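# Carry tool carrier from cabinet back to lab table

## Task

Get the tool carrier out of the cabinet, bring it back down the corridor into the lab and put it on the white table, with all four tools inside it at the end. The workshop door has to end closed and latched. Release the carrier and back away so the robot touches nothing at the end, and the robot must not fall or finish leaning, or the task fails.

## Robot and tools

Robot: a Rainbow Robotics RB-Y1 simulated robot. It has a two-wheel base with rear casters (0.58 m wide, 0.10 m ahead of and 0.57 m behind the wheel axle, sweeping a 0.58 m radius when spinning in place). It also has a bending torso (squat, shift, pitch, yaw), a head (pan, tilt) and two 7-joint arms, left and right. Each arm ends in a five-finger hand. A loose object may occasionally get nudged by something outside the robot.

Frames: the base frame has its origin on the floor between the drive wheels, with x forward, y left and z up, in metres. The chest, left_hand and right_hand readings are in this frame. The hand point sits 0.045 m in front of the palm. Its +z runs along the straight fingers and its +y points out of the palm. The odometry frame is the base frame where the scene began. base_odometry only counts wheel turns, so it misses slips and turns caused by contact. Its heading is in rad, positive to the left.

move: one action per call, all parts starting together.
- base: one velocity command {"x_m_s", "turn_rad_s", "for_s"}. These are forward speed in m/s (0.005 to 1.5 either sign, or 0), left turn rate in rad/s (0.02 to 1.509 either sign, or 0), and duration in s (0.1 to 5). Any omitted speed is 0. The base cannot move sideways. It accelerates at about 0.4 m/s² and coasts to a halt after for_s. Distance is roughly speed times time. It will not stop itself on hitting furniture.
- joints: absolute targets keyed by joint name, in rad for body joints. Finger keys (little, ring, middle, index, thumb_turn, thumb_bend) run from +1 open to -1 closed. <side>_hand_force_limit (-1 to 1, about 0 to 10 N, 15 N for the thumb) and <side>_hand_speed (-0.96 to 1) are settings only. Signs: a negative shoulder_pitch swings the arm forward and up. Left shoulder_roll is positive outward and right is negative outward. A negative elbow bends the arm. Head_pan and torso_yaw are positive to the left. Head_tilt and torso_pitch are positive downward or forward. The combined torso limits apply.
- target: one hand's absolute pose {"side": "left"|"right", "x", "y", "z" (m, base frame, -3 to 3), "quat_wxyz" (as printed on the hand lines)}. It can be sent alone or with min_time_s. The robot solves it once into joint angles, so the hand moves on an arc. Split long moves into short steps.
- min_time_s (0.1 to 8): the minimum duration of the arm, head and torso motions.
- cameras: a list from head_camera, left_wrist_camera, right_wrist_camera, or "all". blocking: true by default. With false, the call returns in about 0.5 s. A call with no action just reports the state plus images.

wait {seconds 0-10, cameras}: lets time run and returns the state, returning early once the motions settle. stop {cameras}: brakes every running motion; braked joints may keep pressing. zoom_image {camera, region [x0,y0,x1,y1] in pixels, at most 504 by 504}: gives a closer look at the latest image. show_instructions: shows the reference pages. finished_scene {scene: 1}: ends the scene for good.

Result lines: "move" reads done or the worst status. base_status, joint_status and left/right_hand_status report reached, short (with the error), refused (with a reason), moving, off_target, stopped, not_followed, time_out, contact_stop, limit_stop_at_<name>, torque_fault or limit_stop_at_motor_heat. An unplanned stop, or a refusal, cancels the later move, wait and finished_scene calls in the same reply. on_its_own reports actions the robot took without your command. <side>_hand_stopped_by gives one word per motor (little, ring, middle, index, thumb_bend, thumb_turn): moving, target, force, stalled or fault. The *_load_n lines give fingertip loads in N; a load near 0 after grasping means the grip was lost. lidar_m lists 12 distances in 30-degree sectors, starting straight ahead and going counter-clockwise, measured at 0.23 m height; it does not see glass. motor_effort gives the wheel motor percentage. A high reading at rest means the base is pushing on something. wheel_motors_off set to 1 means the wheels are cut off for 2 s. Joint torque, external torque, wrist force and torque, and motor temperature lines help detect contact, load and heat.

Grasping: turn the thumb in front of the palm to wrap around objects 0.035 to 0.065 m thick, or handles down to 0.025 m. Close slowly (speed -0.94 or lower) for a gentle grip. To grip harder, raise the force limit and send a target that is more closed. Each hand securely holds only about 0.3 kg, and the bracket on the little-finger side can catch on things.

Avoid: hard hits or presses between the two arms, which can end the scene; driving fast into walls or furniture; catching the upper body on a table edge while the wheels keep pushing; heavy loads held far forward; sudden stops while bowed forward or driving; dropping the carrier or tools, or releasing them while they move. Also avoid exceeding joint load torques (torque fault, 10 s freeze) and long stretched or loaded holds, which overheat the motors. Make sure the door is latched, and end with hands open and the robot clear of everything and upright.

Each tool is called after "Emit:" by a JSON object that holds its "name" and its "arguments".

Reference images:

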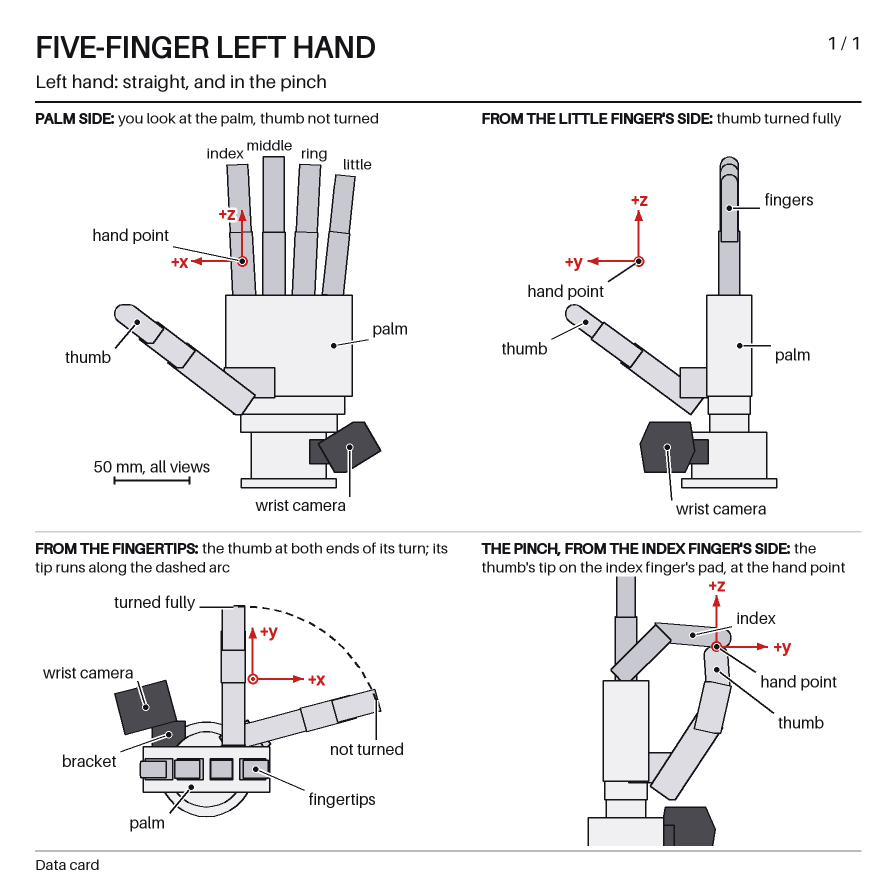

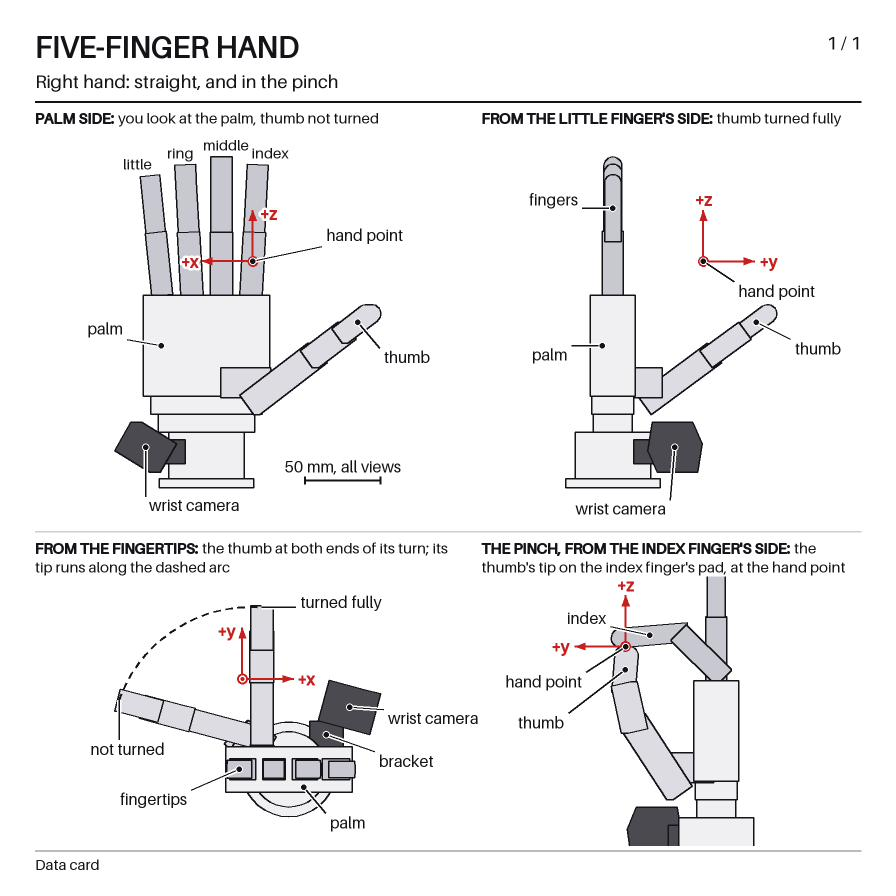

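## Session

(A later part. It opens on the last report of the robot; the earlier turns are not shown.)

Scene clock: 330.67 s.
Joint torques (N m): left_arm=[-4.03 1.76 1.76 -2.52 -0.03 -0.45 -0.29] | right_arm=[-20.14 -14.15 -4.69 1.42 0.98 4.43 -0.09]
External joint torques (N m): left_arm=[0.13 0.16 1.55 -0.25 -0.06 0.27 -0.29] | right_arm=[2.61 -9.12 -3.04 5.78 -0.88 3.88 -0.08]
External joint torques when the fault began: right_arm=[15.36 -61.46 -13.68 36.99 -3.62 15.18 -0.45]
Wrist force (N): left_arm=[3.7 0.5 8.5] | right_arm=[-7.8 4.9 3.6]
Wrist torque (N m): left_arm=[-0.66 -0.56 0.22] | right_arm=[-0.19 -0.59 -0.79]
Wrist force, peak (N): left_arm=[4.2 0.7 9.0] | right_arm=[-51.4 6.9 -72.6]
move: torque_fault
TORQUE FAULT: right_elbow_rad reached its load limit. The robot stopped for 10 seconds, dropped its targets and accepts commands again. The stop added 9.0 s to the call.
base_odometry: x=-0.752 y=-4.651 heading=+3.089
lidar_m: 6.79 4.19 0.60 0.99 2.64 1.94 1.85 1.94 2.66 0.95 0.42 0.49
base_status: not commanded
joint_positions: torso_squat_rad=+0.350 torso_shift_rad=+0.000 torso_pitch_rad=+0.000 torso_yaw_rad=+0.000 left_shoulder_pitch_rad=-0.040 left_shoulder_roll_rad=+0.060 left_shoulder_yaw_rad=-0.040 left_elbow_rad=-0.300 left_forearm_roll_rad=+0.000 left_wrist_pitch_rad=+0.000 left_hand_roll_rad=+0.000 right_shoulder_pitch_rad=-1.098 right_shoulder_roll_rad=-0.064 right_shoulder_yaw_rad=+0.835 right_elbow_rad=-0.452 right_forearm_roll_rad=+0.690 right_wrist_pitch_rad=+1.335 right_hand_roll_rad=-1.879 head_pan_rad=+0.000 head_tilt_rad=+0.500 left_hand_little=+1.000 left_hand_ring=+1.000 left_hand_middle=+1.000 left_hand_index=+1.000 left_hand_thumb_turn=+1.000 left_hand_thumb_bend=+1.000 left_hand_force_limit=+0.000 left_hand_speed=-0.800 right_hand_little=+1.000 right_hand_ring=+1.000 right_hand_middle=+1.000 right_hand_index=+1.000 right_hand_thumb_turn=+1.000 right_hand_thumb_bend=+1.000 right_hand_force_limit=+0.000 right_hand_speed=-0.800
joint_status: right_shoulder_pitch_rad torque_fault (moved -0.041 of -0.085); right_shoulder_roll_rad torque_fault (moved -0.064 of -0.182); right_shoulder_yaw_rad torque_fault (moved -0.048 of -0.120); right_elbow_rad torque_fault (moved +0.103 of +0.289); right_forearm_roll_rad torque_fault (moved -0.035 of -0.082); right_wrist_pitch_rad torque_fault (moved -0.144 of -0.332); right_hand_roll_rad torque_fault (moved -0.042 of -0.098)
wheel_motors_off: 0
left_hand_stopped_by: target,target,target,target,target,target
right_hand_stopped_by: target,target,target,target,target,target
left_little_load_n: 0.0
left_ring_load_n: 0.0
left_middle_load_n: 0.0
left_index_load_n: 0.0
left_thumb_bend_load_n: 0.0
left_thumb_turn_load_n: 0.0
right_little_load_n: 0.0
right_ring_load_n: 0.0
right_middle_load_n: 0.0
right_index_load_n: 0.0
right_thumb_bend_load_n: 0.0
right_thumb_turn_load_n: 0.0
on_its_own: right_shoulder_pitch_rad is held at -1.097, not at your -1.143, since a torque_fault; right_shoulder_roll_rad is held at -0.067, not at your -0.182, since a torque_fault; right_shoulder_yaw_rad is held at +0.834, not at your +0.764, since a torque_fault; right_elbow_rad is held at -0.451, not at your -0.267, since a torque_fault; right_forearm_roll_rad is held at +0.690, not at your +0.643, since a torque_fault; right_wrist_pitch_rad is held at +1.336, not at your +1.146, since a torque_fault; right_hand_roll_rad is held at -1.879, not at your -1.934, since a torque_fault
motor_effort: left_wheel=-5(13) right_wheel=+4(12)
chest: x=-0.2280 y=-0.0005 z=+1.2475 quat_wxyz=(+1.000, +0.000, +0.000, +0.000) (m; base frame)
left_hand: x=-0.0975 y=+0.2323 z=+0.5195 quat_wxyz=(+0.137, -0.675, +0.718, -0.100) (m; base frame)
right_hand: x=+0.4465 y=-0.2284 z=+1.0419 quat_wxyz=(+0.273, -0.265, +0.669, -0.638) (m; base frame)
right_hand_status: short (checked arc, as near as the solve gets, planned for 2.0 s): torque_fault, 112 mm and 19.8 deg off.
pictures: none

Emit:
{"name": "move", "arguments": {"target": {"side": "right", "x": 0.43, "y": -0.17, "z": 1.04, "quat_wxyz": [0.2706, -0.2706, 0.6533, -0.6533]}, "min_time_s": 1, "cameras": ["head_camera"]}}

Scene clock: 336.00 s.
Joint torques (N m): left_arm=[-4.07 1.81 1.73 -2.56 -0.02 -0.41 -0.25] | right_arm=[-25.77 -5.4 -1.6 2.07 2.04 1.01 0.05]
External joint torques (N m): left_arm=[0.09 0.2 1.52 -0.29 -0.05 0.32 -0.25] | right_arm=[-3.48 -0.1 0.3 0.31 0.25 0.13 0.05]
Wrist force (N): left_arm=[4.4 0.6 8.5] | right_arm=[4.4 5.3 9.7]
Wrist torque (N m): left_arm=[-0.65 -0.68 0.21] | right_arm=[-0.46 -0.59 -0.06]
Wrist force, peak (N): left_arm=[4.2 0.6 9.0] | right_arm=[4.6 5.4 10.2]
move: short
base_odometry: x=-0.752 y=-4.651 heading=+3.089
lidar_m: 6.79 4.18 0.60 0.97 2.63 1.93 1.86 1.94 2.68 0.95 0.43 0.47
base_status: not commanded
joint_positions: torso_squat_rad=+0.350 torso_shift_rad=+0.000 torso_pitch_rad=+0.000 torso_yaw_rad=+0.000 left_shoulder_pitch_rad=-0.040 left_shoulder_roll_rad=+0.060 left_shoulder_yaw_rad=-0.040 left_elbow_rad=-0.300 left_forearm_roll_rad=+0.000 left_wrist_pitch_rad=+0.000 left_hand_roll_rad=+0.000 right_shoulder_pitch_rad=-1.265 right_shoulder_roll_rad=+0.000 right_shoulder_yaw_rad=+1.559 right_elbow_rad=-0.414 right_forearm_roll_rad=-0.005 right_wrist_pitch_rad=+1.451 right_hand_roll_rad=-2.030 head_pan_rad=+0.000 head_tilt_rad=+0.500 left_hand_little=+1.000 left_hand_ring=+1.000 left_hand_middle=+1.000 left_hand_index=+1.000 left_hand_thumb_turn=+1.000 left_hand_thumb_bend=+1.000 left_hand_force_limit=+0.000 left_hand_speed=-0.800 right_hand_little=+1.000 right_hand_ring=+1.000 right_hand_middle=+1.000 right_hand_index=+1.000 right_hand_thumb_turn=+1.000 right_hand_thumb_bend=+1.000 right_hand_force_limit=+0.000 right_hand_speed=-0.800
joint_status: all done
wheel_motors_off: 0
left_hand_stopped_by: target,target,target,target,target,target
right_hand_stopped_by: target,target,target,target,target,target
left_little_load_n: 0.0
left_ring_load_n: -0.5
left_middle_load_n: 0.0
left_index_load_n: 0.0
left_thumb_bend_load_n: -0.5
left_thumb_turn_load_n: 0.0
right_little_load_n: 0.0
right_ring_load_n: 0.0
right_middle_load_n: 0.0
right_index_load_n: -0.5
right_thumb_bend_load_n: 0.0
right_thumb_turn_load_n: -0.5
motor_effort: left_wheel=-9(10) right_wheel=+9(9)
chest: x=-0.2280 y=-0.0007 z=+1.2475 quat_wxyz=(+1.000, +0.000, +0.000, +0.000) (m; base frame)
left_hand: x=-0.0974 y=+0.2323 z=+0.5196 quat_wxyz=(+0.137, -0.675, +0.718, -0.100) (m; base frame)
right_hand: x=+0.4294 y=-0.1707 z=+1.0401 quat_wxyz=(+0.282, -0.282, +0.655, -0.642) (m; base frame)
right_hand_status: short (checked arc, as near as the solve gets, planned for 1.0 s): 1 mm and 2.3 deg off. The place is met; only the turn is off.
pictures: head_camera
camera_calibration:
head_camera: T_world_to_cam=[[0.0526851, -0.99858, 0.00784896, -0.00376442], [-0.439156, -0.0302275, -0.897902, 1.26314], [0.896865, 0.0438591, -0.440125, 0.759114], [0, 0, 0, 1]] pos_world=[-0.125908, 0.00112846, 1.46831]

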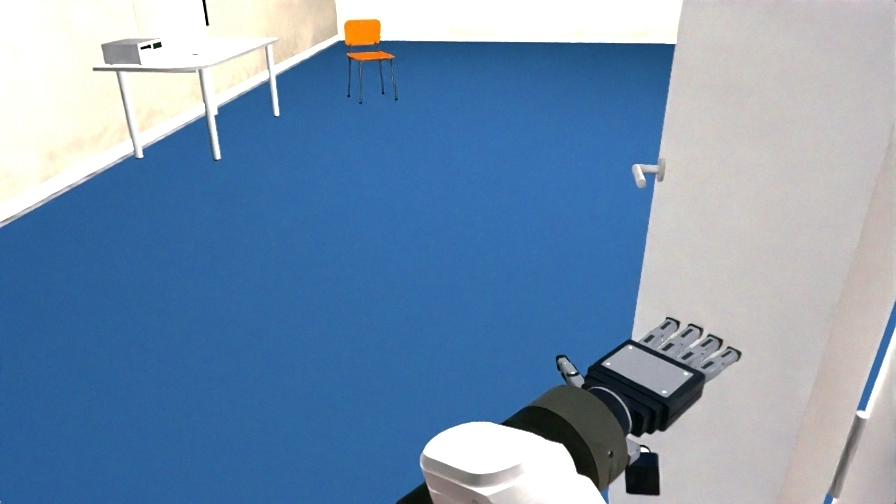

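Emit:
{"name": "move", "arguments": {"joints": {"right_shoulder_pitch_rad": -0.04, "right_shoulder_roll_rad": -0.06, "right_shoulder_yaw_rad": 0.04, "right_elbow_rad": -0.3, "right_forearm_roll_rad": 0.0, "right_wrist_pitch_rad": 0.0, "right_hand_roll_rad": 0.0, "head_pan_rad": 0.4, "head_tilt_rad": 0.3}, "min_time_s": 2.5, "cameras": []}}

Emit:
{"name": "move", "arguments": {"base": {"x_m_s": 0.4, "for_s": 3.2}, "cameras": ["head_camera"]}}

Emit:
{"name": "move", "arguments": {"joints": {"head_pan_rad": -0.5}, "cameras": ["head_camera"]}}

Scene clock: 344.53 s.
Joint torques (N m): left_arm=[-4.45 1.69 1.88 -2.39 0.05 -0.53 -0.26] | right_arm=[-5.33 -2.46 -1.16 -2.51 0.5 -0.85 -0.11]
External joint torques (N m): left_arm=[-0.29 0.08 1.67 -0.11 0.03 0.19 -0.26] | right_arm=[-1.18 -0.52 -0.97 -0.32 0.44 -0.16 -0.11]
Wrist force (N): left_arm=[3.9 0.5 8.7] | right_arm=[3.8 1.2 14.9]
Wrist torque (N m): left_arm=[-0.69 -0.57 0.19] | right_arm=[-1.06 -0.69 -0.09]
Wrist force, peak (N): left_arm=[4.1 0.5 9.0] | right_arm=[4.0 1.2 15.3]
move: done
base_odometry: x=-0.752 y=-4.651 heading=+3.089
lidar_m: 6.77 4.18 0.59 0.99 2.63 1.94 1.86 1.95 2.67 0.94 0.43 0.49
base_status: not commanded
joint_positions: torso_squat_rad=+0.350 torso_shift_rad=+0.000 torso_pitch_rad=+0.000 torso_yaw_rad=+0.000 left_shoulder_pitch_rad=-0.040 left_shoulder_roll_rad=+0.060 left_shoulder_yaw_rad=-0.040 left_elbow_rad=-0.300 left_forearm_roll_rad=+0.000 left_wrist_pitch_rad=+0.000 left_hand_roll_rad=+0.000 right_shoulder_pitch_rad=-0.040 right_shoulder_roll_rad=-0.060 right_shoulder_yaw_rad=+0.040 right_elbow_rad=-0.300 right_forearm_roll_rad=+0.000 right_wrist_pitch_rad=+0.000 right_hand_roll_rad=+0.000 head_pan_rad=+0.400 head_tilt_rad=+0.300 left_hand_little=+1.000 left_hand_ring=+1.000 left_hand_middle=+1.000 left_hand_index=+1.000 left_hand_thumb_turn=+1.000 left_hand_thumb_bend=+1.000 left_hand_force_limit=+0.000 left_hand_speed=-0.800 right_hand_little=+1.000 right_hand_ring=+1.000 right_hand_middle=+1.000 right_hand_index=+1.000 right_hand_thumb_turn=+1.000 right_hand_thumb_bend=+1.000 right_hand_force_limit=+0.000 right_hand_speed=-0.800
joint_status: all done
wheel_motors_off: 0
left_hand_stopped_by: target,target,target,target,target,target
right_hand_stopped_by: target,target,target,target,target,target
left_little_load_n: 0.0
left_ring_load_n: 0.0
left_middle_load_n: 0.0
left_index_load_n: 0.0
left_thumb_bend_load_n: 0.0
left_thumb_turn_load_n: 0.0
right_little_load_n: 0.0
right_ring_load_n: 0.0
right_middle_load_n: 0.0
right_index_load_n: 0.0
right_thumb_bend_load_n: 0.0
right_thumb_turn_load_n: 0.0
motor_effort: left_wheel=-11(11) right_wheel=+9(9)
chest: x=-0.2280 y=-0.0007 z=+1.2475 quat_wxyz=(+1.000, +0.000, +0.000, +0.000) (m; base frame)
left_hand: x=-0.0974 y=+0.2323 z=+0.5196 quat_wxyz=(+0.137, -0.675, +0.718, -0.100) (m; base frame)
right_hand: x=-0.0975 y=-0.2322 z=+0.5191 quat_wxyz=(+0.100, -0.718, +0.675, -0.136) (m; base frame)
pictures: none
No camera images: "cameras" was empty.

Scene clock: 349.27 s.
Joint torques (N m): left_arm=[-4.16 1.74 1.42 -2.22 -0.08 -0.51 -0.22] | right_arm=[-4.45 -2.49 -0.84 -2.34 0.52 -1.02 0.1]
External joint torques (N m): left_arm=[0 0.13 1.2 0.06 -0.11 0.22 -0.22] | right_arm=[-0.3 -0.56 -0.65 -0.15 0.46 -0.33 0.1]
Wrist force (N): left_arm=[3.6 0.7 8.8] | right_arm=[3.7 1.2 15.0]
Wrist torque (N m): left_arm=[-0.68 -0.55 0.18] | right_arm=[-1.07 -0.67 -0.10]
Wrist force, peak (N): left_arm=[4.0 0.1 9.2] | right_arm=[-16.7 10.9 9.4]
move: done
base_odometry: x=-2.030 y=-4.583 heading=+3.087
lidar_m: 5.55 3.85 3.06 2.97 1.29 1.06 3.15 0.50 0.38 0.37 2.32 3.20
base_status: done (sent for 3.2 of 3.2 s)
joint_positions: torso_squat_rad=+0.350 torso_shift_rad=+0.000 torso_pitch_rad=+0.000 torso_yaw_rad=+0.000 left_shoulder_pitch_rad=-0.040 left_shoulder_roll_rad=+0.060 left_shoulder_yaw_rad=-0.040 left_elbow_rad=-0.300 left_forearm_roll_rad=+0.000 left_wrist_pitch_rad=+0.000 left_hand_roll_rad=+0.000 right_shoulder_pitch_rad=-0.040 right_shoulder_roll_rad=-0.060 right_shoulder_yaw_rad=+0.040 right_elbow_rad=-0.300 right_forearm_roll_rad=+0.000 right_wrist_pitch_rad=+0.000 right_hand_roll_rad=+0.000 head_pan_rad=+0.400 head_tilt_rad=+0.300 left_hand_little=+1.000 left_hand_ring=+1.000 left_hand_middle=+1.000 left_hand_index=+1.000 left_hand_thumb_turn=+1.000 left_hand_thumb_bend=+1.000 left_hand_force_limit=+0.000 left_hand_speed=-0.800 right_hand_little=+1.000 right_hand_ring=+1.000 right_hand_middle=+1.000 right_hand_index=+1.000 right_hand_thumb_turn=+1.000 right_hand_thumb_bend=+1.000 right_hand_force_limit=+0.000 right_hand_speed=-0.800
joint_status: not commanded
wheel_motors_off: 0
left_hand_stopped_by: target,target,target,target,target,target
right_hand_stopped_by: target,target,target,target,target,target
left_little_load_n: 0.0
left_ring_load_n: 0.0
left_middle_load_n: 0.0
left_index_load_n: 0.0
left_thumb_bend_load_n: 0.0
left_thumb_turn_load_n: 0.0
right_little_load_n: 0.0
right_ring_load_n: 0.0
right_middle_load_n: 0.0
right_index_load_n: 0.0
right_thumb_bend_load_n: 0.0
right_thumb_turn_load_n: 0.0
motor_effort: left_wheel=-13(22) right_wheel=+11(34)
chest: x=-0.2280 y=-0.0008 z=+1.2475 quat_wxyz=(+1.000, +0.001, +0.000, +0.000) (m; base frame)
left_hand: x=-0.0973 y=+0.2323 z=+0.5196 quat_wxyz=(+0.137, -0.675, +0.718, -0.100) (m; base frame)
right_hand: x=-0.0973 y=-0.2321 z=+0.5191 quat_wxyz=(+0.100, -0.718, +0.675, -0.136) (m; base frame)
pictures: head_camera
camera_calibration:
head_camera: T_world_to_cam=[[0.434805, -0.900342, 0.0181419, 0.0600278], [-0.220064, -0.125768, -0.967344, 1.40873], [0.873222, 0.416613, -0.252817, 0.483454], [0, 0, 0, 1]] pos_world=[-0.138253, 0.0298051, 1.48386]

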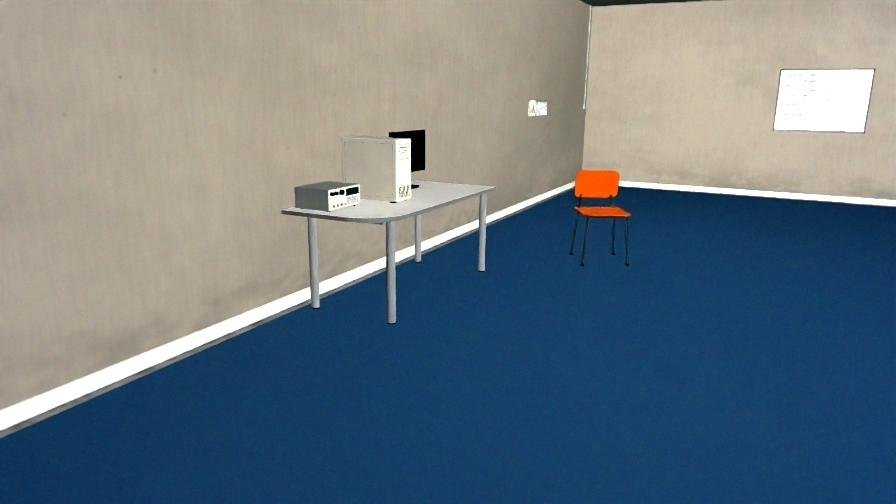

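Scene clock: 350.53 s.
Joint torques (N m): left_arm=[-3.91 1.86 1.73 -2.27 -0.02 -0.42 -0.28] | right_arm=[-4.5 -2.95 -0.08 -2.25 0.5 -0.91 0.22]
External joint torques (N m): left_arm=[0.25 0.25 1.52 0.01 -0.05 0.3 -0.28] | right_arm=[-0.35 -1.02 0.11 -0.07 0.44 -0.22 0.22]
Wrist force (N): left_arm=[3.4 0.4 8.8] | right_arm=[3.7 1.2 15.1]
Wrist torque (N m): left_arm=[-0.70 -0.53 0.17] | right_arm=[-1.09 -0.67 -0.10]
Wrist force, peak (N): left_arm=[4.0 0.6 8.9] | right_arm=[4.0 1.0 15.1]
move: done
base_odometry: x=-2.030 y=-4.583 heading=+3.087
lidar_m: 5.54 3.85 3.08 2.95 1.27 1.05 3.15 0.48 0.38 0.37 2.33 3.19
base_status: not commanded
joint_positions: torso_squat_rad=+0.350 torso_shift_rad=+0.000 torso_pitch_rad=+0.000 torso_yaw_rad=+0.000 left_shoulder_pitch_rad=-0.040 left_shoulder_roll_rad=+0.060 left_shoulder_yaw_rad=-0.040 left_elbow_rad=-0.300 left_forearm_roll_rad=+0.000 left_wrist_pitch_rad=+0.000 left_hand_roll_rad=+0.000 right_shoulder_pitch_rad=-0.040 right_shoulder_roll_rad=-0.060 right_shoulder_yaw_rad=+0.040 right_elbow_rad=-0.300 right_forearm_roll_rad=+0.000 right_wrist_pitch_rad=+0.000 right_hand_roll_rad=+0.000 head_pan_rad=-0.500 head_tilt_rad=+0.300 left_hand_little=+1.000 left_hand_ring=+1.000 left_hand_middle=+1.000 left_hand_index=+1.000 left_hand_thumb_turn=+1.000 left_hand_thumb_bend=+1.000 left_hand_force_limit=+0.000 left_hand_speed=-0.800 right_hand_little=+1.000 right_hand_ring=+1.000 right_hand_middle=+1.000 right_hand_index=+1.000 right_hand_thumb_turn=+1.000 right_hand_thumb_bend=+1.000 right_hand_force_limit=+0.000 right_hand_speed=-0.800
joint_status: all done
wheel_motors_off: 0
left_hand_stopped_by: target,target,target,target,target,target
right_hand_stopped_by: target,target,target,target,target,target
left_little_load_n: 0.0
left_ring_load_n: 0.0
left_middle_load_n: 0.0
left_index_load_n: 0.0
left_thumb_bend_load_n: 0.0
left_thumb_turn_load_n: 0.0
right_little_load_n: 0.0
right_ring_load_n: 0.0
right_middle_load_n: 0.0
right_index_load_n: 0.0
right_thumb_bend_load_n: 0.0
right_thumb_turn_load_n: 0.0
motor_effort: left_wheel=-13(14) right_wheel=+11(11)
chest: x=-0.2280 y=-0.0008 z=+1.2475 quat_wxyz=(+1.000, +0.001, +0.000, +0.000) (m; base frame)
left_hand: x=-0.0973 y=+0.2323 z=+0.5196 quat_wxyz=(+0.137, -0.675, +0.718, -0.100) (m; base frame)
right_hand: x=-0.0973 y=-0.2321 z=+0.5191 quat_wxyz=(+0.100, -0.718, +0.675, -0.136) (m; base frame)
pictures: head_camera
camera_calibration:
head_camera: T_world_to_cam=[[-0.434921, -0.900287, 0.0180943, -0.119056], [-0.236101, 0.0946211, -0.967111, 1.40527], [0.868965, -0.424889, -0.253712, 0.48304], [0, 0, 0, 1]] pos_world=[-0.139738, -0.0349156, 1.48376]

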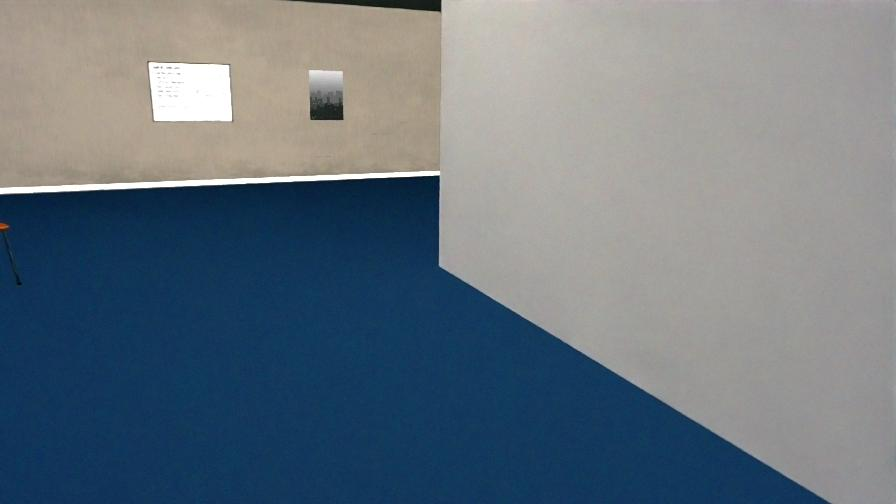

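Emit:
{"name": "zoom_image", "arguments": {"camera": "head_camera", "region": [140, 50, 350, 130]}}

Emit:
{"name": "move", "arguments": {"base": {"x_m_s": 0.8, "for_s": 3.0}, "cameras": ["head_camera"]}}

Scaled by 2.400 from the camera's 896x504 image, which has a finer 1280x720 frame.

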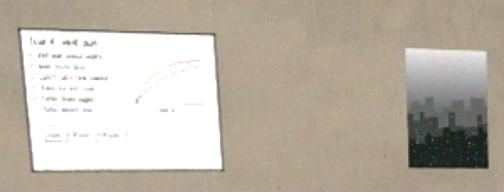

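Scene clock: 359.63 s.
Joint torques (N m): left_arm=[-3.74 1.79 1.54 -2.31 0.05 -0.44 -0.15] | right_arm=[-4.63 -2.43 -0.99 -1.96 0.39 -0.84 0.02]
External joint torques (N m): left_arm=[0.41 0.18 1.32 -0.03 0.02 0.28 -0.15] | right_arm=[-0.48 -0.5 -0.8 0.23 0.33 -0.16 0.02]
Wrist force (N): left_arm=[4.1 0.4 8.9] | right_arm=[3.8 1.0 14.9]
Wrist torque (N m): left_arm=[-0.75 -0.61 0.22] | right_arm=[-1.10 -0.70 -0.10]
Wrist force, peak (N): left_arm=[4.4 0.3 9.1] | right_arm=[3.9 0.8 15.2]
move: done
base_odometry: x=-4.427 y=-4.451 heading=+3.086
lidar_m: - 3.11 2.25 2.94 3.06 3.42 2.44 3.18 2.35 2.25 2.35 3.26
base_status: done (sent for 3 of 3 s)
joint_positions: torso_squat_rad=+0.350 torso_shift_rad=+0.000 torso_pitch_rad=+0.000 torso_yaw_rad=+0.000 left_shoulder_pitch_rad=-0.040 left_shoulder_roll_rad=+0.060 left_shoulder_yaw_rad=-0.040 left_elbow_rad=-0.300 left_forearm_roll_rad=+0.000 left_wrist_pitch_rad=+0.000 left_hand_roll_rad=+0.000 right_shoulder_pitch_rad=-0.040 right_shoulder_roll_rad=-0.060 right_shoulder_yaw_rad=+0.040 right_elbow_rad=-0.300 right_forearm_roll_rad=+0.000 right_wrist_pitch_rad=+0.000 right_hand_roll_rad=+0.000 head_pan_rad=-0.500 head_tilt_rad=+0.300 left_hand_little=+1.000 left_hand_ring=+1.000 left_hand_middle=+1.000 left_hand_index=+1.000 left_hand_thumb_turn=+1.000 left_hand_thumb_bend=+1.000 left_hand_force_limit=+0.000 left_hand_speed=-0.800 right_hand_little=+1.000 right_hand_ring=+1.000 right_hand_middle=+1.000 right_hand_index=+1.000 right_hand_thumb_turn=+1.000 right_hand_thumb_bend=+1.000 right_hand_force_limit=+0.000 right_hand_speed=-0.800
joint_status: not commanded
wheel_motors_off: 0
left_hand_stopped_by: target,target,target,target,target,target
right_hand_stopped_by: target,target,target,target,target,target
left_little_load_n: 0.0
left_ring_load_n: 0.0
left_middle_load_n: 0.0
left_index_load_n: 0.0
left_thumb_bend_load_n: 0.0
left_thumb_turn_load_n: 0.0
right_little_load_n: 0.0
right_ring_load_n: 0.0
right_middle_load_n: 0.0
right_index_load_n: 0.0
right_thumb_bend_load_n: 0.0
right_thumb_turn_load_n: 0.0
motor_effort: left_wheel=-12(23) right_wheel=+11(37)
chest: x=-0.2280 y=-0.0008 z=+1.2475 quat_wxyz=(+1.000, +0.001, +0.000, +0.000) (m; base frame)
left_hand: x=-0.0973 y=+0.2323 z=+0.5196 quat_wxyz=(+0.137, -0.675, +0.718, -0.100) (m; base frame)
right_hand: x=-0.0973 y=-0.2321 z=+0.5191 quat_wxyz=(+0.100, -0.718, +0.675, -0.136) (m; base frame)
pictures: head_camera
camera_calibration:
head_camera: T_world_to_cam=[[-0.434921, -0.900287, 0.0180943, -0.119056], [-0.236101, 0.0946211, -0.967111, 1.40527], [0.868965, -0.424889, -0.253712, 0.48304], [0, 0, 0, 1]] pos_world=[-0.139738, -0.0349156, 1.48376]

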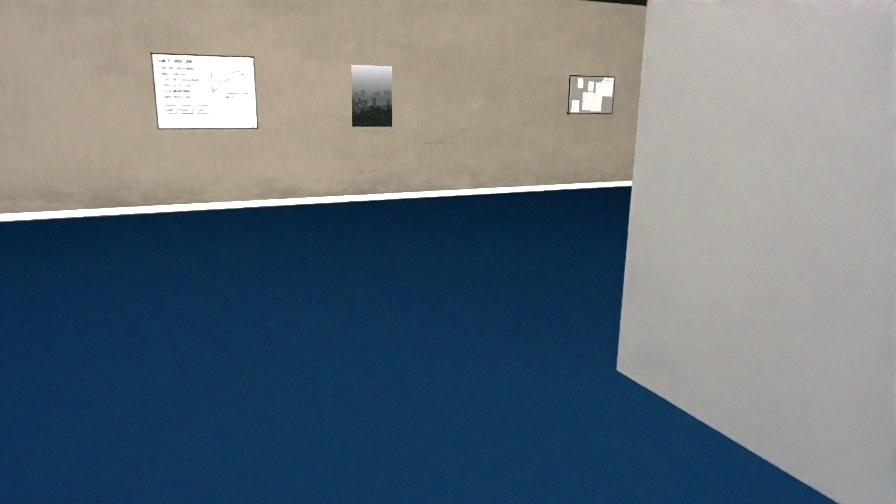

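Emit:
{"name": "zoom_image", "arguments": {"camera": "head_camera", "region": [140, 40, 270, 140]}}

Emit:
{"name": "move", "arguments": {"base": {"x_m_s": 0.8, "for_s": 2.4}, "cameras": []}}

Emit:
{"name": "move", "arguments": {"base": {"turn_rad_s": -0.8, "for_s": 1.4}, "joints": {"head_pan_rad": 0.0}, "cameras": ["head_camera"]}}

Scaled by 3.877 from the camera's 896x504 image, which has a finer 1280x720 frame.

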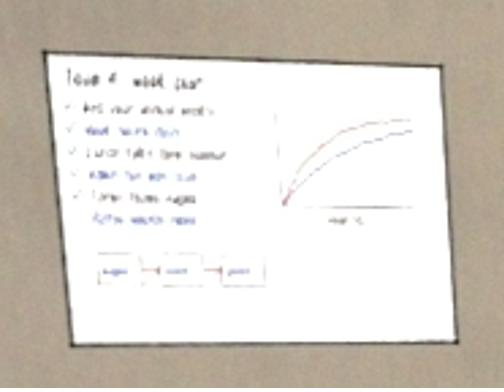

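Scene clock: 367.70 s.
Joint torques (N m): left_arm=[-3.69 1.87 1.38 -2.21 -0.05 -0.51 -0.1] | right_arm=[-4.46 -2.52 -1.78 -2.21 0.47 -0.77 0.09]
External joint torques (N m): left_arm=[0.47 0.26 1.16 0.07 -0.08 0.22 -0.1] | right_arm=[-0.31 -0.58 -1.59 -0.02 0.41 -0.08 0.09]
Wrist force (N): left_arm=[3.6 0.4 8.7] | right_arm=[3.8 1.1 15.1]
Wrist torque (N m): left_arm=[-0.70 -0.56 0.20] | right_arm=[-1.09 -0.70 -0.10]
Wrist force, peak (N): left_arm=[3.9 0.7 9.3] | right_arm=[4.0 0.8 15.2]
move: done
base_odometry: x=-6.344 y=-4.343 heading=+3.085
lidar_m: 6.66 4.08 1.70 2.11 2.36 4.21 4.35 3.19 2.36 2.28 7.93 6.87
base_status: done (sent for 2.4 of 2.4 s)
joint_positions: torso_squat_rad=+0.350 torso_shift_rad=+0.000 torso_pitch_rad=+0.000 torso_yaw_rad=+0.000 left_shoulder_pitch_rad=-0.040 left_shoulder_roll_rad=+0.060 left_shoulder_yaw_rad=-0.040 left_elbow_rad=-0.300 left_forearm_roll_rad=+0.000 left_wrist_pitch_rad=+0.000 left_hand_roll_rad=+0.000 right_shoulder_pitch_rad=-0.040 right_shoulder_roll_rad=-0.060 right_shoulder_yaw_rad=+0.040 right_elbow_rad=-0.300 right_forearm_roll_rad=+0.000 right_wrist_pitch_rad=+0.000 right_hand_roll_rad=+0.000 head_pan_rad=-0.500 head_tilt_rad=+0.300 left_hand_little=+1.000 left_hand_ring=+1.000 left_hand_middle=+1.000 left_hand_index=+1.000 left_hand_thumb_turn=+1.000 left_hand_thumb_bend=+1.000 left_hand_force_limit=+0.000 left_hand_speed=-0.800 right_hand_little=+1.000 right_hand_ring=+1.000 right_hand_middle=+1.000 right_hand_index=+1.000 right_hand_thumb_turn=+1.000 right_hand_thumb_bend=+1.000 right_hand_force_limit=+0.000 right_hand_speed=-0.800
joint_status: not commanded
wheel_motors_off: 0
left_hand_stopped_by: target,target,target,target,target,target
right_hand_stopped_by: target,target,target,target,target,target
left_little_load_n: 0.0
left_ring_load_n: 0.0
left_middle_load_n: 0.0
left_index_load_n: 0.0
left_thumb_bend_load_n: 0.0
left_thumb_turn_load_n: 0.0
right_little_load_n: 0.0
right_ring_load_n: 0.0
right_middle_load_n: 0.0
right_index_load_n: 0.0
right_thumb_bend_load_n: 0.0
right_thumb_turn_load_n: -0.5
motor_effort: left_wheel=-12(22) right_wheel=+11(37)
chest: x=-0.2280 y=-0.0008 z=+1.2475 quat_wxyz=(+1.000, +0.001, +0.000, +0.000) (m; base frame)
left_hand: x=-0.0973 y=+0.2323 z=+0.5196 quat_wxyz=(+0.137, -0.675, +0.718, -0.100) (m; base frame)
right_hand: x=-0.0973 y=-0.2321 z=+0.5191 quat_wxyz=(+0.100, -0.718, +0.675, -0.136) (m; base frame)
pictures: none
No camera images: "cameras" was empty.

Scene clock: 370.83 s.
Joint torques (N m): left_arm=[-3.69 1.88 1.55 -2.36 0 -0.46 -0.19] | right_arm=[-4.72 -2.5 -1.08 -2.43 0.36 -0.93 0.08]
External joint torques (N m): left_arm=[0.47 0.27 1.33 -0.07 -0.03 0.27 -0.19] | right_arm=[-0.57 -0.56 -0.88 -0.24 0.3 -0.24 0.08]
Wrist force (N): left_arm=[4.3 0.6 8.5] | right_arm=[3.7 1.2 15.1]
Wrist torque (N m): left_arm=[-0.65 -0.67 0.25] | right_arm=[-1.08 -0.69 -0.09]
Wrist force, peak (N): left_arm=[3.9 0.3 8.9] | right_arm=[4.0 1.1 15.2]
move: done
base_odometry: x=-6.344 y=-4.344 heading=+2.106
lidar_m: - 6.78 6.67 1.58 2.10 2.10 2.34 4.51 4.35 3.01 2.34 2.28
base_status: done (sent for 1.4 of 1.4 s)
joint_positions: torso_squat_rad=+0.350 torso_shift_rad=+0.000 torso_pitch_rad=+0.000 torso_yaw_rad=+0.000 left_shoulder_pitch_rad=-0.040 left_shoulder_roll_rad=+0.060 left_shoulder_yaw_rad=-0.040 left_elbow_rad=-0.300 left_forearm_roll_rad=+0.000 left_wrist_pitch_rad=+0.000 left_hand_roll_rad=+0.000 right_shoulder_pitch_rad=-0.040 right_shoulder_roll_rad=-0.060 right_shoulder_yaw_rad=+0.040 right_elbow_rad=-0.300 right_forearm_roll_rad=+0.000 right_wrist_pitch_rad=+0.000 right_hand_roll_rad=+0.000 head_pan_rad=+0.000 head_tilt_rad=+0.300 left_hand_little=+1.000 left_hand_ring=+1.000 left_hand_middle=+1.000 left_hand_index=+1.000 left_hand_thumb_turn=+1.000 left_hand_thumb_bend=+1.000 left_hand_force_limit=+0.000 left_hand_speed=-0.800 right_hand_little=+1.000 right_hand_ring=+1.000 right_hand_middle=+1.000 right_hand_index=+1.000 right_hand_thumb_turn=+1.000 right_hand_thumb_bend=+1.000 right_hand_force_limit=+0.000 right_hand_speed=-0.800
joint_status: all done
wheel_motors_off: 0
left_hand_stopped_by: target,target,target,target,target,target
right_hand_stopped_by: target,target,target,target,target,target
left_little_load_n: 0.0
left_ring_load_n: 0.0
left_middle_load_n: 0.0
left_index_load_n: 0.0
left_thumb_bend_load_n: 0.0
left_thumb_turn_load_n: 0.0
right_little_load_n: 0.0
right_ring_load_n: 0.0
right_middle_load_n: 0.0
right_index_load_n: 0.0
right_thumb_bend_load_n: 0.0
right_thumb_turn_load_n: 0.0
motor_effort: left_wheel=+14(41) right_wheel=+6(39)
chest: x=-0.2280 y=-0.0007 z=+1.2475 quat_wxyz=(+1.000, +0.001, +0.000, +0.000) (m; base frame)
left_hand: x=-0.0973 y=+0.2323 z=+0.5196 quat_wxyz=(+0.137, -0.675, +0.718, -0.100) (m; base frame)
right_hand: x=-0.0973 y=-0.2321 z=+0.5192 quat_wxyz=(+0.100, -0.718, +0.675, -0.136) (m; base frame)
pictures: head_camera
camera_calibration:
head_camera: T_world_to_cam=[[0.0498565, -0.998592, 0.0181065, -0.0192769], [-0.252048, -0.0301221, -0.967246, 1.40202], [0.96643, 0.0436597, -0.253195, 0.502822], [0, 0, 0, 1]] pos_world=[-0.131604, 0.00102898, 1.48376]

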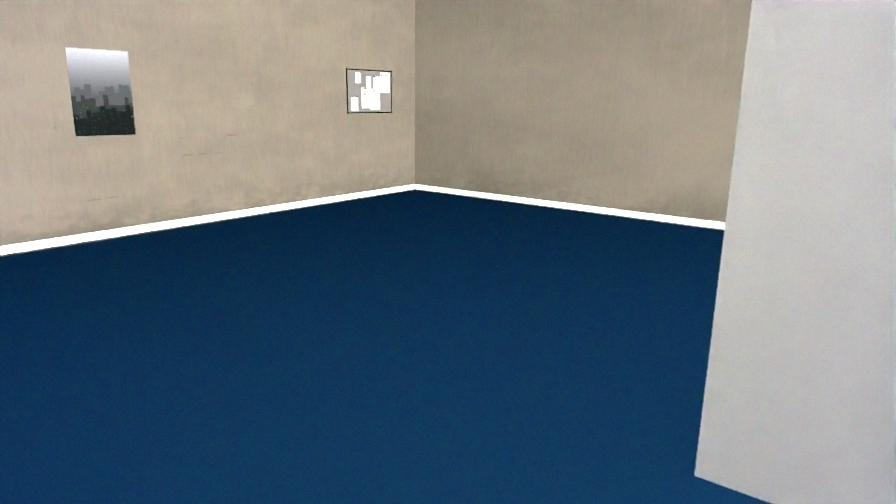

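Emit:
{"name": "move", "arguments": {"base": {"x_m_s": 0.8, "for_s": 2.5}, "joints": {"head_pan_rad": -0.5}, "cameras": ["head_camera"]}}

Scene clock: 379.53 s.
Joint torques (N m): left_arm=[-3.84 1.71 1.6 -2.36 -0.05 -0.43 -0.26] | right_arm=[-4.46 -2.82 -0.66 -1.8 0.64 -0.73 0.11]
External joint torques (N m): left_arm=[0.32 0.1 1.39 -0.08 -0.07 0.29 -0.26] | right_arm=[-0.31 -0.88 -0.46 0.38 0.58 -0.04 0.1]
Wrist force (N): left_arm=[4.1 0.3 8.7] | right_arm=[4.0 1.1 15.0]
Wrist torque (N m): left_arm=[-0.72 -0.60 0.21] | right_arm=[-1.09 -0.73 -0.09]
Wrist force, peak (N): left_arm=[3.9 0.5 9.2] | right_arm=[4.0 0.8 15.2]
move: done
base_odometry: x=-7.361 y=-2.622 heading=+2.104
lidar_m: 6.37 5.63 5.53 5.88 4.65 2.89 4.32 5.58 1.93 0.89 0.97 3.48
base_status: done (sent for 2.5 of 2.5 s)
joint_positions: torso_squat_rad=+0.350 torso_shift_rad=+0.000 torso_pitch_rad=+0.000 torso_yaw_rad=+0.000 left_shoulder_pitch_rad=-0.040 left_shoulder_roll_rad=+0.060 left_shoulder_yaw_rad=-0.040 left_elbow_rad=-0.300 left_forearm_roll_rad=+0.000 left_wrist_pitch_rad=+0.000 left_hand_roll_rad=+0.000 right_shoulder_pitch_rad=-0.040 right_shoulder_roll_rad=-0.060 right_shoulder_yaw_rad=+0.040 right_elbow_rad=-0.300 right_forearm_roll_rad=+0.000 right_wrist_pitch_rad=+0.000 right_hand_roll_rad=+0.000 head_pan_rad=-0.500 head_tilt_rad=+0.300 left_hand_little=+1.000 left_hand_ring=+1.000 left_hand_middle=+1.000 left_hand_index=+1.000 left_hand_thumb_turn=+1.000 left_hand_thumb_bend=+1.000 left_hand_force_limit=+0.000 left_hand_speed=-0.800 right_hand_little=+1.000 right_hand_ring=+1.000 right_hand_middle=+1.000 right_hand_index=+1.000 right_hand_thumb_turn=+1.000 right_hand_thumb_bend=+1.000 right_hand_force_limit=+0.000 right_hand_speed=-0.800
joint_status: all done
wheel_motors_off: 0
left_hand_stopped_by: target,target,target,target,target,target
right_hand_stopped_by: target,target,target,target,target,target
left_little_load_n: 0.0
left_ring_load_n: 0.0
left_middle_load_n: 0.0
left_index_load_n: 0.0
left_thumb_bend_load_n: 0.0
left_thumb_turn_load_n: 0.0
right_little_load_n: 0.0
right_ring_load_n: 0.0
right_middle_load_n: 0.0
right_index_load_n: 0.0
right_thumb_bend_load_n: -0.5
right_thumb_turn_load_n: 0.0
motor_effort: left_wheel=-11(48) right_wheel=+12(43)
chest: x=-0.2280 y=-0.0007 z=+1.2475 quat_wxyz=(+1.000, +0.001, +0.000, +0.000) (m; base frame)
left_hand: x=-0.0973 y=+0.2323 z=+0.5196 quat_wxyz=(+0.137, -0.675, +0.718, -0.100) (m; base frame)
right_hand: x=-0.0973 y=-0.2321 z=+0.5192 quat_wxyz=(+0.100, -0.718, +0.675, -0.136) (m; base frame)
pictures: head_camera
camera_calibration:
head_camera: T_world_to_cam=[[-0.43498, -0.900256, 0.0182026, -0.119134], [-0.236131, 0.0945378, -0.967112, 1.40526], [0.868927, -0.424972, -0.2537, 0.483057], [0, 0, 0, 1]] pos_world=[-0.139738, -0.0348155, 1.48376]

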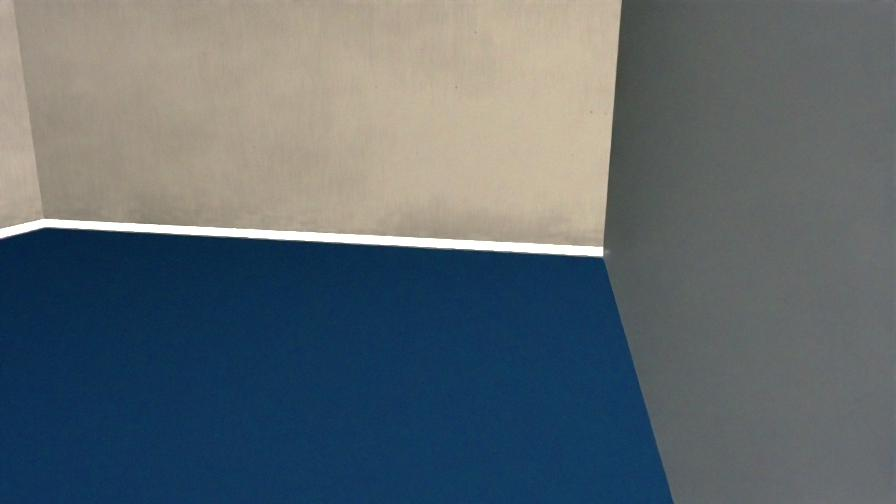

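Emit:
{"name": "move", "arguments": {"base": {"turn_rad_s": 1.0, "for_s": 2.2}, "joints": {"head_pan_rad": 0.0}, "cameras": ["head_camera"]}}

Emit:
{"name": "move", "arguments": {"joints": {"head_pan_rad": 0.52}, "cameras": ["head_camera"]}}

Scene clock: 391.13 s.
Joint torques (N m): left_arm=[-3.81 1.87 1.6 -2.11 0.06 -0.51 -0.27] | right_arm=[-4.8 -2.2 -0.72 -2.46 0.47 -0.8 0.12]
External joint torques (N m): left_arm=[0.36 0.26 1.39 0.17 0.03 0.21 -0.27] | right_arm=[-0.65 -0.27 -0.53 -0.27 0.41 -0.11 0.12]
Wrist force (N): left_arm=[3.7 0.4 8.8] | right_arm=[3.9 1.0 14.9]
Wrist torque (N m): left_arm=[-0.69 -0.56 0.18] | right_arm=[-1.09 -0.71 -0.10]
Wrist force, peak (N): left_arm=[4.1 0.9 9.0] | right_arm=[4.0 1.2 15.1]
move: done
base_odometry: x=-7.361 y=-2.622 heading=-1.980
lidar_m: 4.61 3.79 4.90 5.59 1.45 0.88 1.11 5.97 6.68 5.55 5.54 5.52
base_status: done (sent for 2.2 of 2.2 s)
joint_positions: torso_squat_rad=+0.350 torso_shift_rad=+0.000 torso_pitch_rad=+0.000 torso_yaw_rad=+0.000 left_shoulder_pitch_rad=-0.040 left_shoulder_roll_rad=+0.060 left_shoulder_yaw_rad=-0.040 left_elbow_rad=-0.300 left_forearm_roll_rad=+0.000 left_wrist_pitch_rad=+0.000 left_hand_roll_rad=+0.000 right_shoulder_pitch_rad=-0.040 right_shoulder_roll_rad=-0.060 right_shoulder_yaw_rad=+0.040 right_elbow_rad=-0.300 right_forearm_roll_rad=+0.000 right_wrist_pitch_rad=+0.000 right_hand_roll_rad=+0.000 head_pan_rad=+0.000 head_tilt_rad=+0.300 left_hand_little=+1.000 left_hand_ring=+1.000 left_hand_middle=+1.000 left_hand_index=+1.000 left_hand_thumb_turn=+1.000 left_hand_thumb_bend=+1.000 left_hand_force_limit=+0.000 left_hand_speed=-0.800 right_hand_little=+1.000 right_hand_ring=+1.000 right_hand_middle=+1.000 right_hand_index=+1.000 right_hand_thumb_turn=+1.000 right_hand_thumb_bend=+1.000 right_hand_force_limit=+0.000 right_hand_speed=-0.800
joint_status: all done
wheel_motors_off: 0
left_hand_stopped_by: target,target,target,target,target,target
right_hand_stopped_by: target,target,target,target,target,target
left_little_load_n: 0.0
left_ring_load_n: 0.0
left_middle_load_n: 0.0
left_index_load_n: 0.0
left_thumb_bend_load_n: 0.0
left_thumb_turn_load_n: 0.0
right_little_load_n: 0.0
right_ring_load_n: 0.0
right_middle_load_n: 0.0
right_index_load_n: 0.0
right_thumb_bend_load_n: 0.0
right_thumb_turn_load_n: 0.0
motor_effort: left_wheel=+4(43) right_wheel=+14(35)
chest: x=-0.2280 y=-0.0008 z=+1.2475 quat_wxyz=(+1.000, +0.001, +0.000, +0.000) (m; base frame)
left_hand: x=-0.0973 y=+0.2323 z=+0.5196 quat_wxyz=(+0.137, -0.675, +0.718, -0.100) (m; base frame)
right_hand: x=-0.0974 y=-0.2322 z=+0.5191 quat_wxyz=(+0.100, -0.718, +0.675, -0.136) (m; base frame)
pictures: head_camera
camera_calibration:
head_camera: T_world_to_cam=[[0.0498342, -0.998595, 0.0180157, -0.0191399], [-0.252053, -0.0300287, -0.967247, 1.402], [0.966429, 0.0436611, -0.253196, 0.50292], [0, 0, 0, 1]] pos_world=[-0.131704, 0.00102909, 1.48376]

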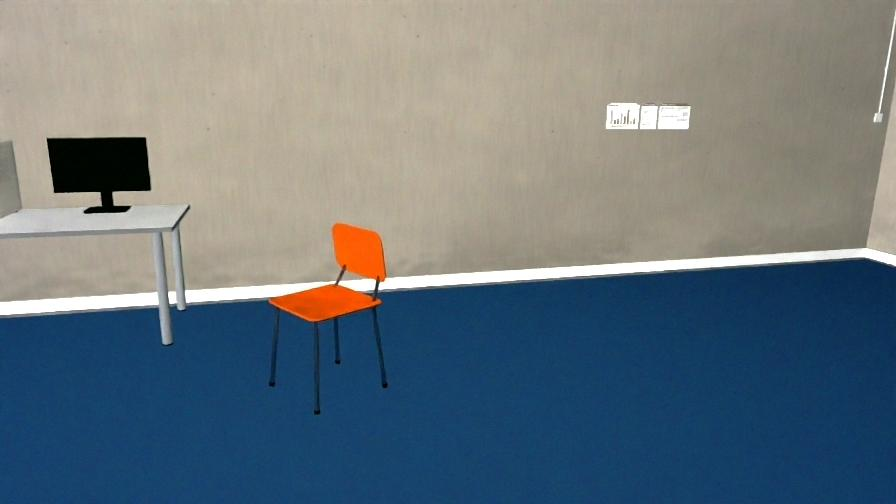

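Scene clock: 392.13 s.
Joint torques (N m): left_arm=[-3.63 1.74 1.62 -2.33 -0.03 -0.56 -0.19] | right_arm=[-4.73 -2.11 -1.02 -2.34 0.34 -0.96 0]
External joint torques (N m): left_arm=[0.53 0.13 1.41 -0.05 -0.05 0.17 -0.19] | right_arm=[-0.57 -0.17 -0.83 -0.15 0.28 -0.27 0]
Wrist force (N): left_arm=[4.1 0.5 8.7] | right_arm=[3.8 0.9 15.0]
Wrist torque (N m): left_arm=[-0.68 -0.62 0.21] | right_arm=[-1.12 -0.69 -0.10]
Wrist force, peak (N): left_arm=[3.8 0.6 9.1] | right_arm=[3.9 1.1 15.1]
move: done
base_odometry: x=-7.361 y=-2.622 heading=-1.980
lidar_m: 4.60 3.80 4.90 5.59 1.44 0.89 1.12 5.96 6.68 5.56 5.52 5.52
base_status: not commanded
joint_positions: torso_squat_rad=+0.350 torso_shift_rad=+0.000 torso_pitch_rad=+0.000 torso_yaw_rad=+0.000 left_shoulder_pitch_rad=-0.040 left_shoulder_roll_rad=+0.060 left_shoulder_yaw_rad=-0.040 left_elbow_rad=-0.300 left_forearm_roll_rad=+0.000 left_wrist_pitch_rad=+0.000 left_hand_roll_rad=+0.000 right_shoulder_pitch_rad=-0.040 right_shoulder_roll_rad=-0.060 right_shoulder_yaw_rad=+0.040 right_elbow_rad=-0.300 right_forearm_roll_rad=+0.000 right_wrist_pitch_rad=+0.000 right_hand_roll_rad=+0.000 head_pan_rad=+0.520 head_tilt_rad=+0.300 left_hand_little=+1.000 left_hand_ring=+1.000 left_hand_middle=+1.000 left_hand_index=+1.000 left_hand_thumb_turn=+1.000 left_hand_thumb_bend=+1.000 left_hand_force_limit=+0.000 left_hand_speed=-0.800 right_hand_little=+1.000 right_hand_ring=+1.000 right_hand_middle=+1.000 right_hand_index=+1.000 right_hand_thumb_turn=+1.000 right_hand_thumb_bend=+1.000 right_hand_force_limit=+0.000 right_hand_speed=-0.800
joint_status: all done
wheel_motors_off: 0
left_hand_stopped_by: target,target,target,target,target,target
right_hand_stopped_by: target,target,target,target,target,target
left_little_load_n: 0.0
left_ring_load_n: 0.0
left_middle_load_n: 0.0
left_index_load_n: 0.0
left_thumb_bend_load_n: 0.0
left_thumb_turn_load_n: 0.0
right_little_load_n: 0.0
right_ring_load_n: 0.0
right_middle_load_n: 0.0
right_index_load_n: 0.0
right_thumb_bend_load_n: 0.0
right_thumb_turn_load_n: 0.0
motor_effort: left_wheel=+4(5) right_wheel=+14(15)
chest: x=-0.2280 y=-0.0008 z=+1.2475 quat_wxyz=(+1.000, +0.001, +0.000, +0.000) (m; base frame)
left_hand: x=-0.0973 y=+0.2323 z=+0.5196 quat_wxyz=(+0.137, -0.675, +0.718, -0.100) (m; base frame)
right_hand: x=-0.0974 y=-0.2322 z=+0.5191 quat_wxyz=(+0.100, -0.718, +0.675, -0.136) (m; base frame)
pictures: head_camera
camera_calibration:
head_camera: T_world_to_cam=[[0.539426, -0.841836, 0.0182245, 0.0815965], [-0.203301, -0.151212, -0.967369, 1.41217], [0.817122, 0.518119, -0.252714, 0.471906], [0, 0, 0, 1]] pos_world=[-0.142525, 0.0377242, 1.48386]

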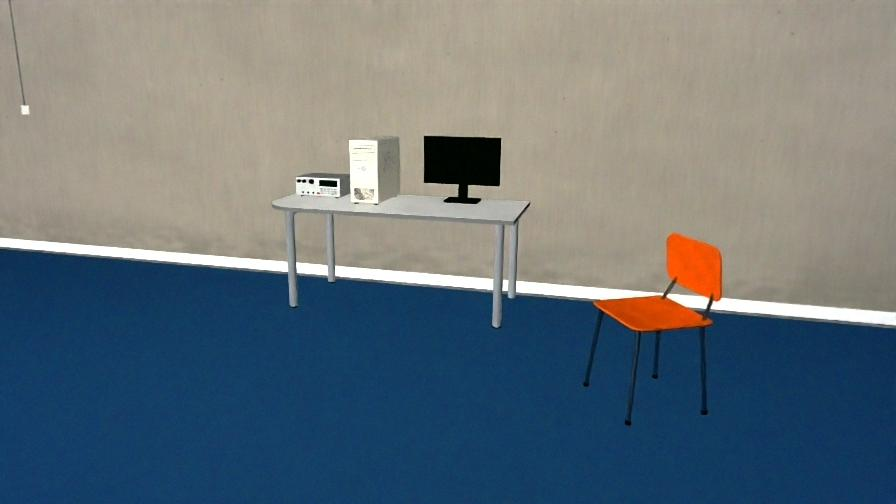

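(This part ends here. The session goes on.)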